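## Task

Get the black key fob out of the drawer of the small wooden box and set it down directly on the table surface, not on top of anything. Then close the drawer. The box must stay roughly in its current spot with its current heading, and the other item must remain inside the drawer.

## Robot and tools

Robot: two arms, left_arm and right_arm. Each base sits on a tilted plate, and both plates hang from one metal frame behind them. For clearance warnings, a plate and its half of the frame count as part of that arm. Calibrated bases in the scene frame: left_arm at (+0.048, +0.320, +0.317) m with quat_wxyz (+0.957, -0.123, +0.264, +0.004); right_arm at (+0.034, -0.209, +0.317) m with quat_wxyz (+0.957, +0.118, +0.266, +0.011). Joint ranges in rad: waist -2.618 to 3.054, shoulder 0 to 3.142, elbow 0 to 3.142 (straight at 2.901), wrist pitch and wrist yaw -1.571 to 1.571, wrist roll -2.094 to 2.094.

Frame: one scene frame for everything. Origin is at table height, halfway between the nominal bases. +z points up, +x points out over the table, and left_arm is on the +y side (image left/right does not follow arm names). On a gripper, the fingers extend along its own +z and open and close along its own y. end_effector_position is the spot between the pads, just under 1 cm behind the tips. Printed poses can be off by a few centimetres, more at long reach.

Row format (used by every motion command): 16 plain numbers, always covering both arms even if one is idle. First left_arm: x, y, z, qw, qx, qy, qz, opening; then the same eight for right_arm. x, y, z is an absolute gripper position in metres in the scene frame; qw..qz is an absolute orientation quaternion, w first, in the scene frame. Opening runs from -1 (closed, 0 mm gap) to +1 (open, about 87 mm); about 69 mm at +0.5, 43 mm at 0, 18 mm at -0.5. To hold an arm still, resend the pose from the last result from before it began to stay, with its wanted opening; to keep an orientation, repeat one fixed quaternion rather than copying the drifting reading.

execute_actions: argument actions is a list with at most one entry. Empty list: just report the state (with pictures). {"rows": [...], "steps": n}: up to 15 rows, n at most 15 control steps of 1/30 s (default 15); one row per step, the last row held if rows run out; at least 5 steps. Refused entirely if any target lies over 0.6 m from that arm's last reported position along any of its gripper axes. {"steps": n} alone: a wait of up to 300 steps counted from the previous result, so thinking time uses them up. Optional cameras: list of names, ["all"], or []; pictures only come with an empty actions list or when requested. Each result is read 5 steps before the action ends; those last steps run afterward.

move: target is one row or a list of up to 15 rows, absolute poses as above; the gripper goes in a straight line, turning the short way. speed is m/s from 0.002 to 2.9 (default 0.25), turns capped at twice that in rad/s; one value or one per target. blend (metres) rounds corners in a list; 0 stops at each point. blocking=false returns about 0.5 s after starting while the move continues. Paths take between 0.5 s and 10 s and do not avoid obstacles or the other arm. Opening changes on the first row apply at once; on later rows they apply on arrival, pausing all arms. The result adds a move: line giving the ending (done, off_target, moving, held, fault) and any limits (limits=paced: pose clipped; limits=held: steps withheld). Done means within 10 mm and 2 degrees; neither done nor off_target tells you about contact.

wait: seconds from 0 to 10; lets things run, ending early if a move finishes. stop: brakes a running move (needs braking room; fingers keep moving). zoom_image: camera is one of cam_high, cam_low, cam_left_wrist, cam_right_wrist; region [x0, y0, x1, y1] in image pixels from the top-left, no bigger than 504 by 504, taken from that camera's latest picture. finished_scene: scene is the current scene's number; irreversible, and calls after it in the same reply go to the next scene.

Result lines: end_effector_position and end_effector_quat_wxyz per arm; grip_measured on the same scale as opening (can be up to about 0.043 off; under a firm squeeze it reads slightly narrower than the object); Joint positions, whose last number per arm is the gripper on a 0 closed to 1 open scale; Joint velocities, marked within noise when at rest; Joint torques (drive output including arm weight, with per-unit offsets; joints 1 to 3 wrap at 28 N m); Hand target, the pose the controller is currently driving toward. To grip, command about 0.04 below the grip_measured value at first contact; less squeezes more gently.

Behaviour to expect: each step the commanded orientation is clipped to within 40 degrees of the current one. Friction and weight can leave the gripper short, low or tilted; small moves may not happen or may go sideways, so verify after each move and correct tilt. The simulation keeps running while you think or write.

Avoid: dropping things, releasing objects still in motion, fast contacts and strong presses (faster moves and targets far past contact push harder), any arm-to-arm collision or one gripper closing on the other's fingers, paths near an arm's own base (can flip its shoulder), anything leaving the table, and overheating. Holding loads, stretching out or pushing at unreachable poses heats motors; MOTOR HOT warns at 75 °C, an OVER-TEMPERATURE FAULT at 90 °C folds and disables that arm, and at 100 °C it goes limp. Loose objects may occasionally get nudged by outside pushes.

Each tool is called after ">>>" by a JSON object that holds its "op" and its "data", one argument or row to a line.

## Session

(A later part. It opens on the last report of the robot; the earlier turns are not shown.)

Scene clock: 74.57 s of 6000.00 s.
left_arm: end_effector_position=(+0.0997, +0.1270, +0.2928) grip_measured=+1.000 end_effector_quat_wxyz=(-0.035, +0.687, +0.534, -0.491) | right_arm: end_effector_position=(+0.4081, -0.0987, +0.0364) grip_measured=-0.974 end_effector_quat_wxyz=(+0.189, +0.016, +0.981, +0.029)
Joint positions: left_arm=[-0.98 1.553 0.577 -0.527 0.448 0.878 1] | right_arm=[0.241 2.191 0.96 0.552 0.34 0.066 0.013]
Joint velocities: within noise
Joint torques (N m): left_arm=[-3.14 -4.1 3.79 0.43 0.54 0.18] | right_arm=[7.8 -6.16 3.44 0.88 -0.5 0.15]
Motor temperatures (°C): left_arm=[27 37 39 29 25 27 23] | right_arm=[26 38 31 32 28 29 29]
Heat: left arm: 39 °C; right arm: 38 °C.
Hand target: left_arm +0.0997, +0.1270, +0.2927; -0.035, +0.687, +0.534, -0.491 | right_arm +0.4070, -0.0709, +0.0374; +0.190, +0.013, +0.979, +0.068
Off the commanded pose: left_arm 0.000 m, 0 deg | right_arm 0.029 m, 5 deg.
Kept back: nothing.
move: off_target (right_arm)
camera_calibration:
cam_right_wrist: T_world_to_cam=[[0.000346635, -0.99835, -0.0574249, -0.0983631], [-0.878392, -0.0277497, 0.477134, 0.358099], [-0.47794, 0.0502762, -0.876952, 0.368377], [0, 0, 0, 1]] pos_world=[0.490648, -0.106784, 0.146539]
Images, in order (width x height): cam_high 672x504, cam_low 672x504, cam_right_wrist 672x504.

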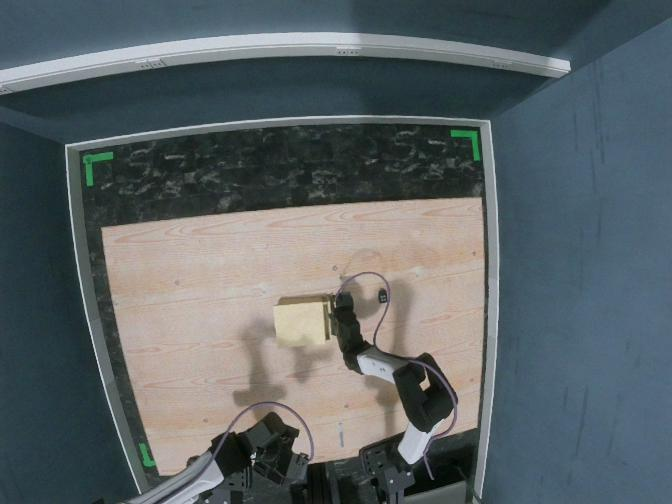

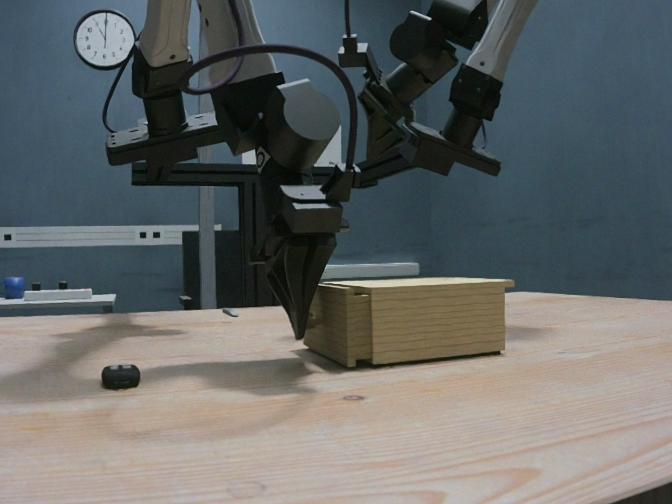

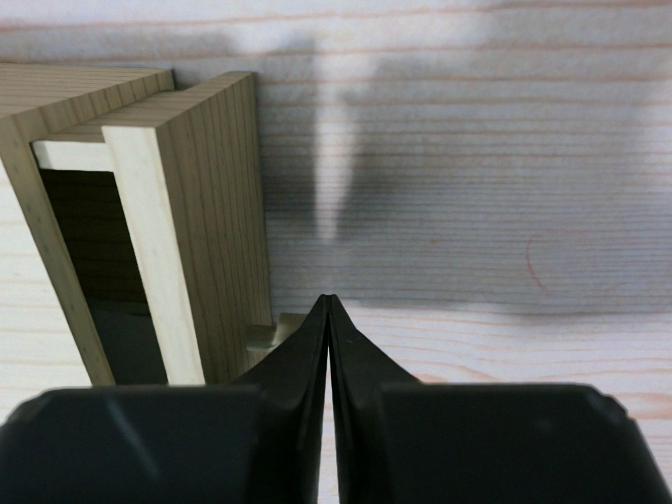

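>>> {"op": "zoom_image", "data": {
  "camera": "cam_right_wrist",
  "region": [0, 40, 300, 400]
}}

>>> {"op": "zoom_image", "data": {
  "camera": "cam_high",
  "region": [240, 250, 400, 370]
}}

Scaled by 1.400 from the camera's 672x504 image, which has a finer 960x720 frame.

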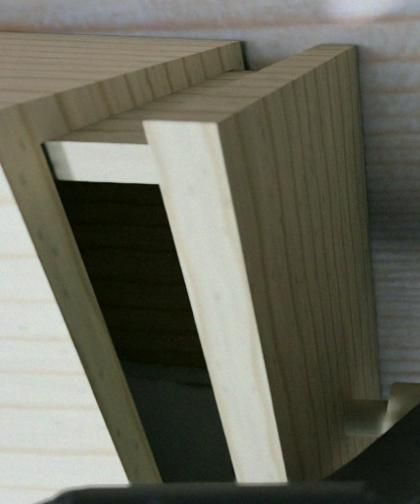

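Scaled by 3.150 from the camera's 672x504 image, which has a finer 960x720 frame.

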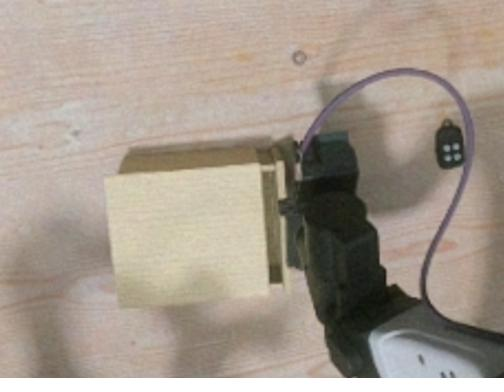

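>>> {"op": "move", "data": {
  "target": [
    [0.28, 0.19, 0.22, 0.1863, -0.0413, 0.9583, -0.2124, -1.0, 0.4070, -0.0709, 0.0374, 0.1903, 0.0133, 0.9793, 0.0685, -1.0],
    [0.395, 0.185, 0.11, 0.1863, -0.0413, 0.9583, -0.2124, -1.0, 0.4070, -0.0709, 0.0374, 0.1903, 0.0133, 0.9793, 0.0685, -1.0],
    [0.400, 0.175, 0.050, 0.1863, -0.0413, 0.9583, -0.2124, -1.0, 0.4070, -0.0709, 0.0374, 0.1903, 0.0133, 0.9793, 0.0685, -1.0]
  ],
  "speed": [0.45, 0.35, 0.2],
  "blend": [0.04, 0.02, 0],
  "cameras": ["cam_left_wrist", "cam_low", "cam_high"]
}}

Scene clock: 81.53 s of 6000.00 s.
left_arm: end_effector_position=(+0.3971, +0.1736, +0.0526) grip_measured=-0.993 end_effector_quat_wxyz=(+0.181, -0.043, +0.960, -0.210) | right_arm: end_effector_position=(+0.4080, -0.0987, +0.0363) grip_measured=-0.974 end_effector_quat_wxyz=(+0.188, +0.017, +0.982, +0.029)
Joint positions: left_arm=[-0.206 2.169 0.829 0.682 0.044 -0.138 0.003] | right_arm=[0.241 2.191 0.961 0.55 0.341 0.07 0.013]
Joint velocities: within noise
Joint torques (N m): left_arm=[-2.66 -7.66 1.77 1.54 0.34 0.29] | right_arm=[7.84 -6.72 2.81 0.91 -0.53 0.16]
Motor temperatures (°C): left_arm=[27 38 39 30 25 27 23] | right_arm=[27 38 31 32 28 29 29]
Heat: left arm: 39 °C; right arm: 38 °C.
Hand target: left_arm +0.4000, +0.1750, +0.0501; +0.186, -0.041, +0.958, -0.212 | right_arm +0.4061, -0.0717, +0.0385; +0.189, +0.013, +0.979, +0.068
Off the commanded pose: left_arm 0.004 m, 1 deg | right_arm 0.028 m, 5 deg.
Kept back: nothing.
move: off_target (right_arm)
camera_calibration:
cam_left_wrist: T_world_to_cam=[[0.00848149, -0.91365, 0.406414, 0.131875], [-0.88927, 0.178976, 0.420911, 0.324634], [-0.457304, -0.364982, -0.810963, 0.428429], [0, 0, 0, 1]] pos_world=[0.483491, 0.218754, 0.157202]
Images, in order (width x height): cam_high 672x504, cam_low 672x504, cam_left_wrist 672x504.

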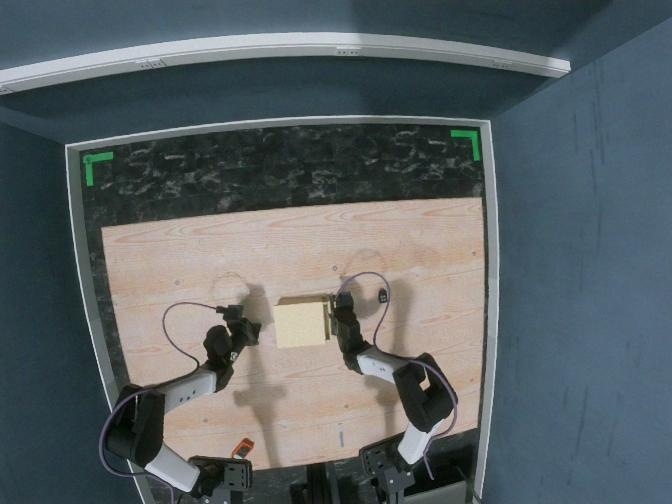

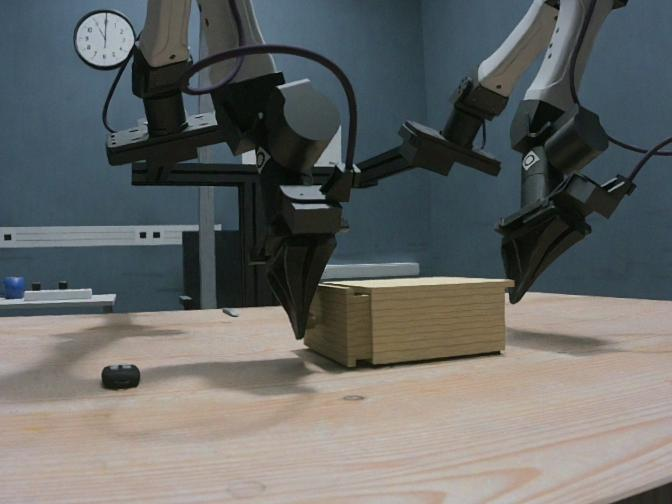

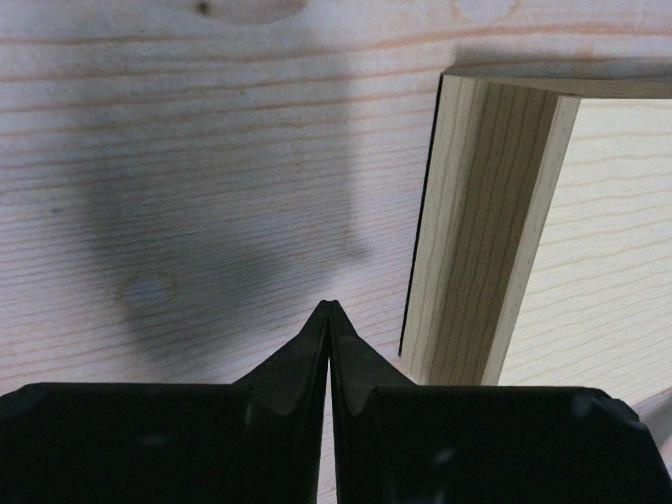

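>>> {"op": "move", "data": {
  "target": [
    [0.400, 0.158, 0.034, 0.1793, -0.0653, 0.9224, -0.3357, -1.0, 0.4070, -0.0709, 0.0374, 0.1903, 0.0133, 0.9793, 0.0685, -1.0],
    [0.400, 0.076, 0.032, 0.1793, -0.0653, 0.9224, -0.3357, -1.0, 0.4070, -0.0709, 0.0374, 0.1903, 0.0133, 0.9793, 0.0685, -1.0]
  ],
  "speed": [0.25, 0.07],
  "blend": [0.01, 0],
  "cameras": ["cam_left_wrist", "cam_low", "cam_right_wrist", "cam_high"]
}}

>>> {"op": "zoom_image", "data": {
  "camera": "cam_low",
  "region": [240, 230, 580, 400]
}}

Scene clock: 84.60 s of 6000.00 s.
left_arm: end_effector_position=(+0.4059, +0.1080, +0.0227) grip_measured=-0.993 end_effector_quat_wxyz=(+0.187, -0.076, +0.936, -0.289) | right_arm: end_effector_position=(+0.4080, -0.0987, +0.0363) grip_measured=-0.974 end_effector_quat_wxyz=(+0.188, +0.017, +0.982, +0.029)
Joint positions: left_arm=[-0.265 2.408 0.998 0.813 0.139 -0.269 0.003] | right_arm=[0.241 2.191 0.961 0.55 0.341 0.07 0.013]
Joint velocities: within noise
Joint torques (N m): left_arm=[-8.1 -7.09 2.3 1.66 0.93 -0.1] | right_arm=[7.83 -6.61 2.84 0.91 -0.5 0.15]
Motor temperatures (°C): left_arm=[27 39 38 30 25 27 23] | right_arm=[27 38 31 32 28 29 29]
Heat: left arm: 39 °C; right arm: 38 °C.
Hand target: left_arm +0.3989, +0.0776, +0.0331; +0.178, -0.065, +0.923, -0.335 | right_arm +0.4061, -0.0717, +0.0385; +0.189, +0.013, +0.979, +0.068
Off the commanded pose: left_arm 0.034 m, 6 deg | right_arm 0.028 m, 5 deg.
Kept back: nothing.
move: off_target (left_arm, right_arm)
camera_calibration:
cam_left_wrist: T_world_to_cam=[[0.0359184, -0.829072, 0.557987, 0.0603336], [-0.90218, 0.213266, 0.374952, 0.359316], [-0.429862, -0.516872, -0.740312, 0.388048], [0, 0, 0, 1]] pos_world=[0.488808, 0.173962, 0.118885]
cam_right_wrist: T_world_to_cam=[[-0.00277064, -0.998323, -0.0578207, -0.0970725], [-0.877895, -0.0252591, 0.478186, 0.357967], [-0.478845, 0.0520854, -0.876353, 0.368722], [0, 0, 0, 1]] pos_world=[0.490549, -0.107073, 0.146344]

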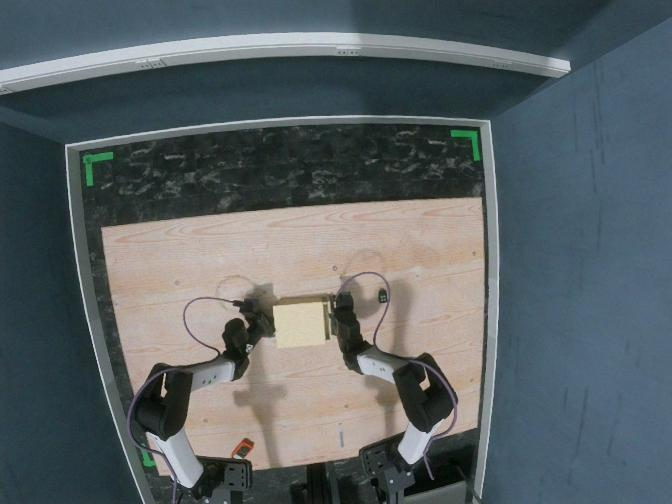

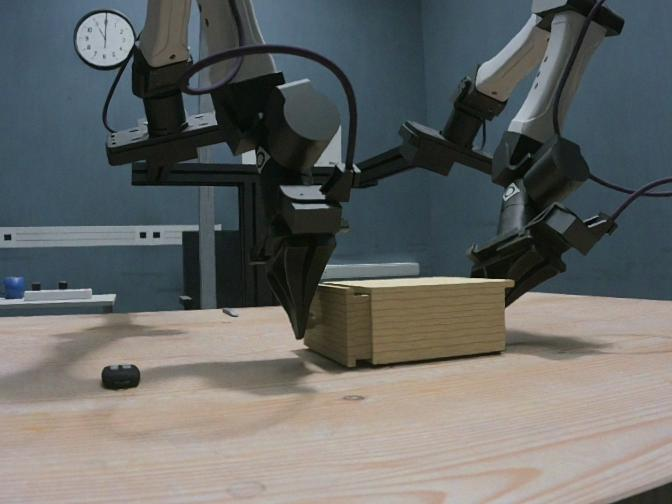

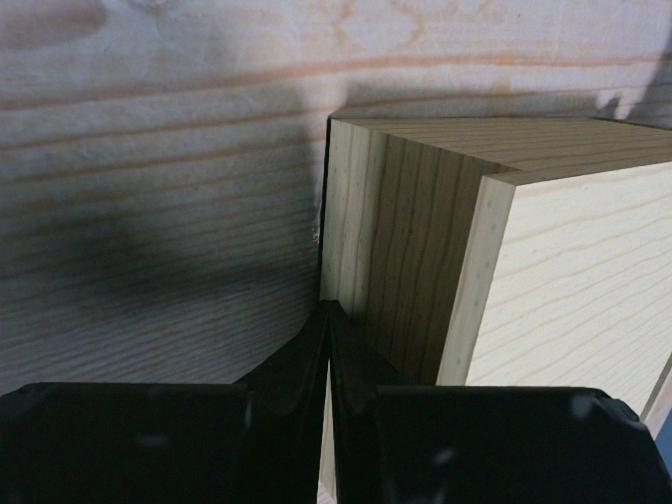

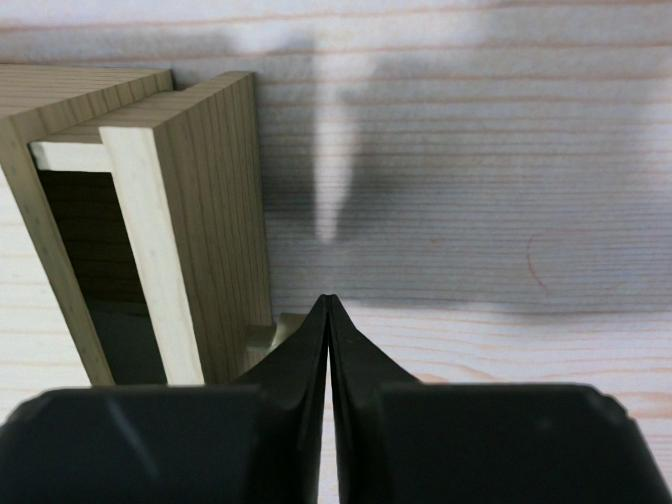

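Scaled by 1.482 from the camera's 672x504 image, which has a finer 960x720 frame.

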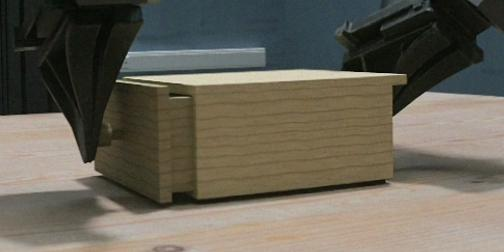

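>>> {"op": "move", "data": {
  "target": [
    [0.400, 0.076, 0.032, 0.1793, -0.0653, 0.9224, -0.3357, -1.0, 0.4070, -0.040, 0.0374, 0.1903, 0.0133, 0.9793, 0.0685, -1.0]
  ],
  "speed": [0.06],
  "cameras": ["cam_low", "cam_right_wrist"]
}}

>>> {"op": "zoom_image", "data": {
  "camera": "cam_low",
  "region": [240, 230, 580, 400]
}}

Scene clock: 85.73 s of 6000.00 s.
left_arm: end_effector_position=(+0.4060, +0.1081, +0.0226) grip_measured=-0.993 end_effector_quat_wxyz=(+0.187, -0.076, +0.936, -0.288) | right_arm: end_effector_position=(+0.4080, -0.0801, +0.0371) grip_measured=-0.974 end_effector_quat_wxyz=(+0.189, +0.018, +0.982, +0.009)
Joint positions: left_arm=[-0.265 2.408 0.998 0.813 0.137 -0.271 0.003] | right_arm=[0.305 2.224 1.004 0.521 0.43 0.11 0.013]
Joint velocities: within noise
Joint torques (N m): left_arm=[-8.14 -7.12 2.25 1.65 0.89 -0.11] | right_arm=[9.17 -6.13 3.95 0.92 -0.84 0.25]
Motor temperatures (°C): left_arm=[27 39 38 30 25 27 23] | right_arm=[27 38 31 32 28 29 29]
Heat: left arm: 39 °C; right arm: 38 °C.
Hand target: left_arm +0.3989, +0.0777, +0.0332; +0.178, -0.065, +0.923, -0.335 | right_arm +0.4054, -0.0418, +0.0400; +0.189, +0.013, +0.980, +0.067
Off the commanded pose: left_arm 0.034 m, 6 deg | right_arm 0.040 m, 7 deg.
Kept back: nothing.
move: off_target (left_arm, right_arm)
camera_calibration:
cam_right_wrist: T_world_to_cam=[[-0.0127213, -0.99974, -0.0189004, -0.0760032], [-0.878058, 0.00212577, 0.47855, 0.36026], [-0.478386, 0.0226834, -0.877857, 0.366028], [0, 0, 0, 1]] pos_world=[0.490465, -0.085052, 0.147482]
Images, in order (width x height): cam_low 672x504, cam_right_wrist 672x504.

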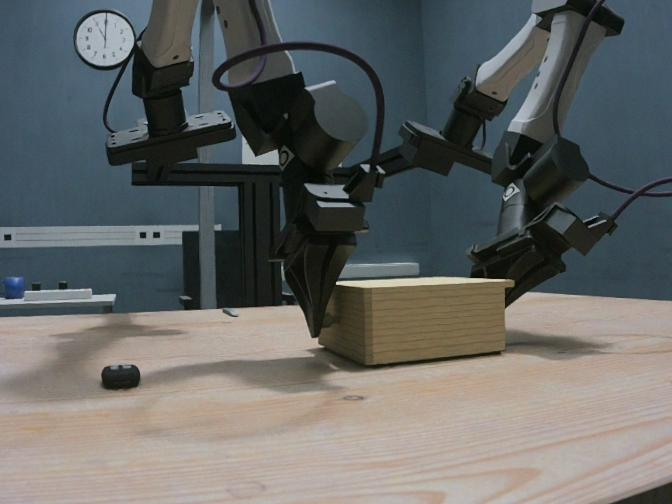

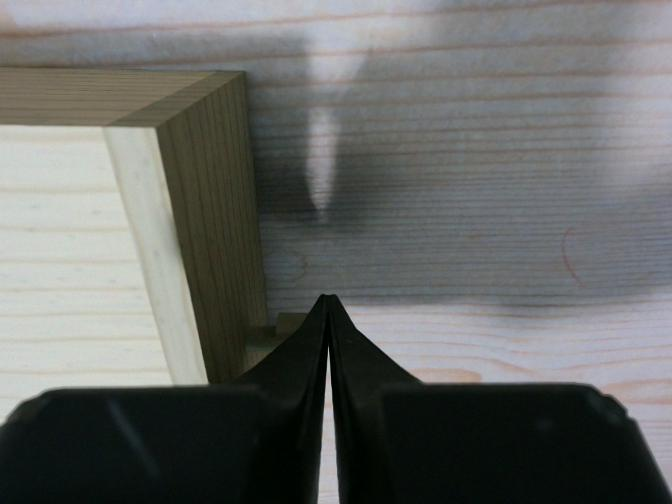

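Scaled by 1.482 from the camera's 672x504 image, which has a finer 960x720 frame.

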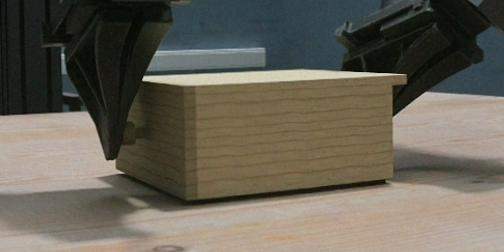

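>>> {"op": "move", "data": {
  "target": [
    [0.400, 0.079, 0.032, 0.1793, -0.0653, 0.9224, -0.3357, -1.0, 0.4070, -0.118, 0.0390, 0.1903, 0.0133, 0.9793, 0.0685, -1.0]
  ],
  "speed": [0.07],
  "cameras": ["cam_low", "cam_high", "cam_right_wrist"]
}}

>>> {"op": "zoom_image", "data": {
  "camera": "cam_high",
  "region": [260, 270, 440, 370]
}}

Scene clock: 87.73 s of 6000.00 s.
left_arm: end_effector_position=(+0.4048, +0.1013, +0.0253) grip_measured=-0.993 end_effector_quat_wxyz=(+0.186, -0.074, +0.934, -0.295) | right_arm: end_effector_position=(+0.3873, -0.1138, +0.0266) grip_measured=-0.974 end_effector_quat_wxyz=(+0.162, +0.008, +0.985, +0.065)
Joint positions: left_arm=[-0.277 2.41 1.001 0.813 0.143 -0.277 0.003] | right_arm=[0.164 2.186 0.909 0.558 0.208 0.03 0.013]
Joint velocities: within noise
Joint torques (N m): left_arm=[-6.48 -7.39 2 1.67 0.89 0] | right_arm=[3.23 -10.92 0.9 0.98 -0.12 -0.27]
Motor temperatures (°C): left_arm=[27 39 38 30 25 27 23] | right_arm=[27 38 31 32 28 29 29]
Heat: left arm: 39 °C; right arm: 38 °C.
Hand target: left_arm +0.3993, +0.0800, +0.0326; +0.178, -0.065, +0.923, -0.335 | right_arm +0.4067, -0.1181, +0.0387; +0.190, +0.013, +0.979, +0.068
Off the commanded pose: left_arm 0.024 m, 5 deg | right_arm 0.024 m, 3 deg.
Kept back: nothing.
move: off_target (left_arm, right_arm)
camera_calibration:
cam_right_wrist: T_world_to_cam=[[0.0249316, -0.991868, -0.124808, -0.121007], [-0.850852, -0.0865955, 0.51822, 0.325623], [-0.524813, 0.0932734, -0.846092, 0.372863], [0, 0, 0, 1]] pos_world=[0.475758, -0.126604, 0.131629]
Images, in order (width x height): cam_high 672x504, cam_low 672x504, cam_right_wrist 672x504.

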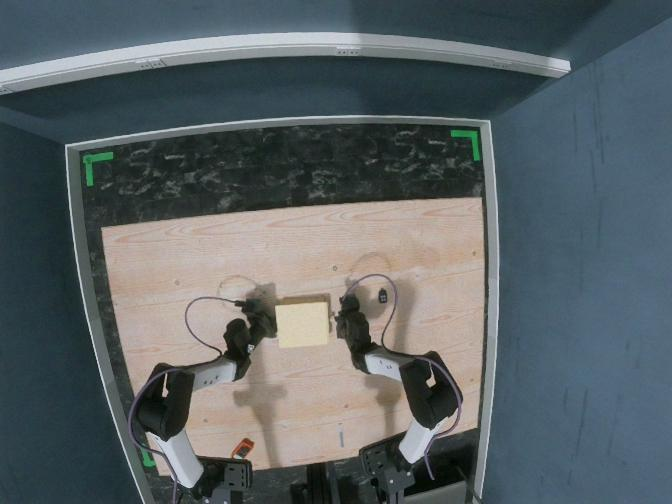

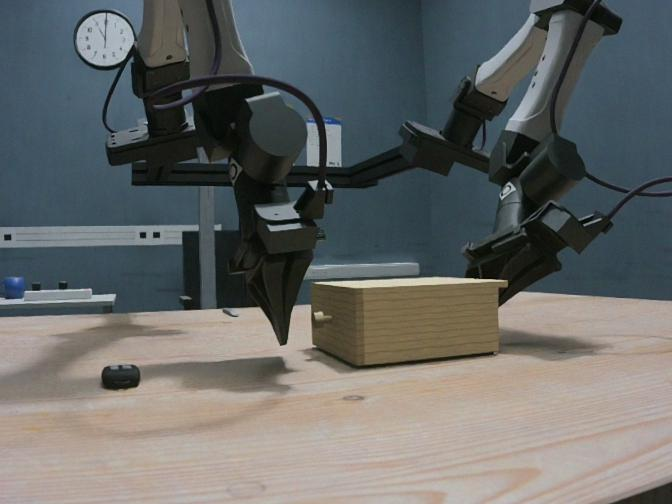

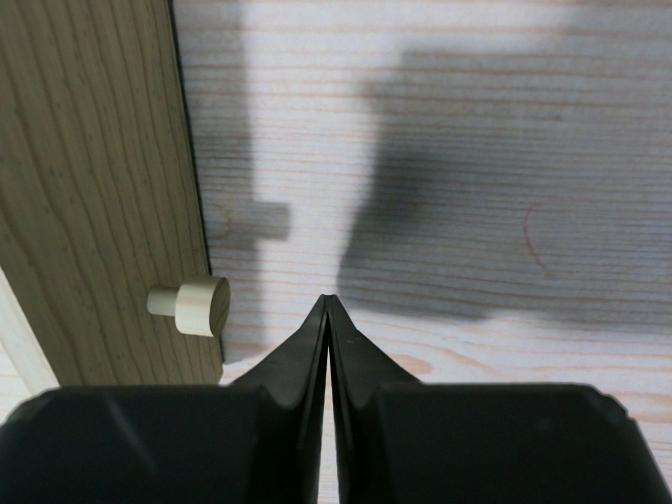

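Scaled by 2.800 from the camera's 672x504 image, which has a finer 960x720 frame.

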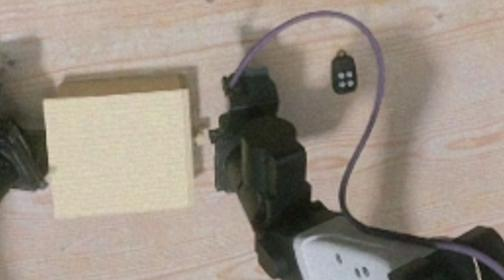

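>>> {"op": "move", "data": {
  "target": [
    [0.396, 0.180, 0.070, 0.1793, -0.0653, 0.9224, -0.3357, -1.0, 0.400, -0.150, 0.085, 0.1903, 0.0133, 0.9793, 0.0685, -1.0]
  ],
  "speed": [0.2],
  "cameras": ["cam_low", "cam_high"]
}}

>>> {"op": "zoom_image", "data": {
  "camera": "cam_low",
  "region": [240, 230, 580, 400]
}}

Scene clock: 89.17 s of 6000.00 s.
left_arm: end_effector_position=(+0.3933, +0.1786, +0.0643) grip_measured=-0.993 end_effector_quat_wxyz=(+0.175, -0.071, +0.924, -0.331) | right_arm: end_effector_position=(+0.3915, -0.1447, +0.0757) grip_measured=-0.974 end_effector_quat_wxyz=(+0.177, +0.012, +0.982, +0.068)
Joint positions: left_arm=[-0.072 2.17 0.796 0.739 0.387 -0.168 0.003] | right_arm=[0.118 1.95 0.778 0.49 0.168 0 0.013]
Joint velocities: within noise
Joint torques (N m): left_arm=[-2.55 -10.09 0.28 1.25 0.45 0.32] | right_arm=[2.15 -10.22 1.31 0.78 -0.15 -0.28]
Motor temperatures (°C): left_arm=[27 40 38 30 25 27 23] | right_arm=[27 38 31 32 28 29 29]
Heat: left arm: 40 °C; right arm: 38 °C.
Hand target: left_arm +0.3959, +0.1800, +0.0698; +0.179, -0.065, +0.922, -0.336 | right_arm +0.4000, -0.1499, +0.0846; +0.190, +0.013, +0.979, +0.068
Off the commanded pose: left_arm 0.006 m, 1 deg | right_arm 0.014 m, 2 deg.
Kept back: nothing.
move: off_target (right_arm)
Images, in order (width x height): cam_high 672x504, cam_low 672x504.

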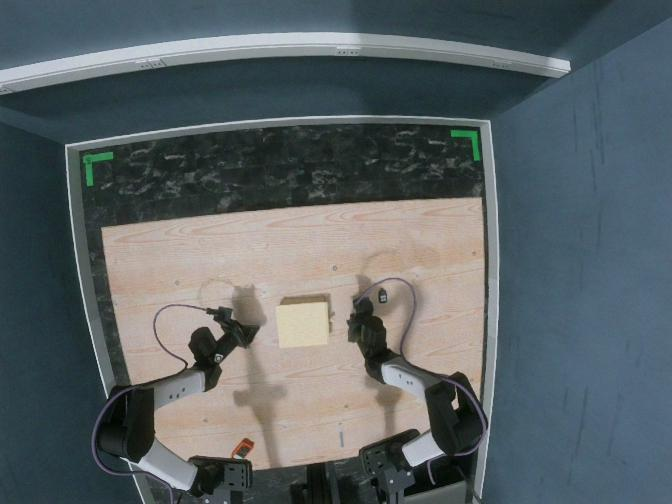

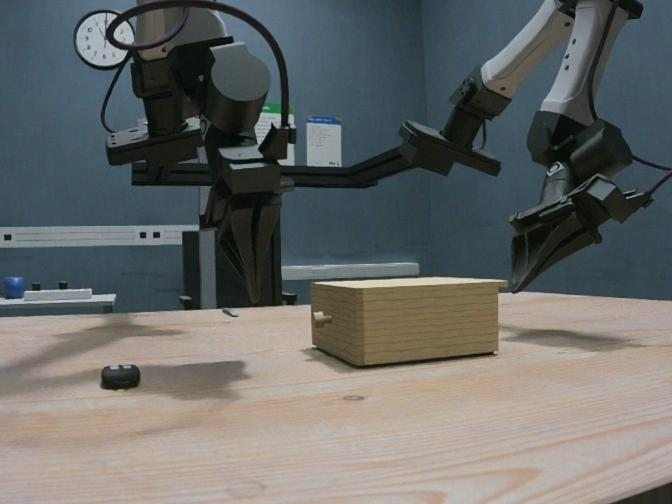

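Scaled by 1.482 from the camera's 672x504 image, which has a finer 960x720 frame.

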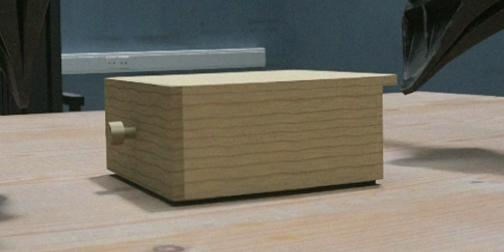

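>>> {"op": "finished_scene", "data": {
  "scene": 1
}}

The scene is finished: the task was done.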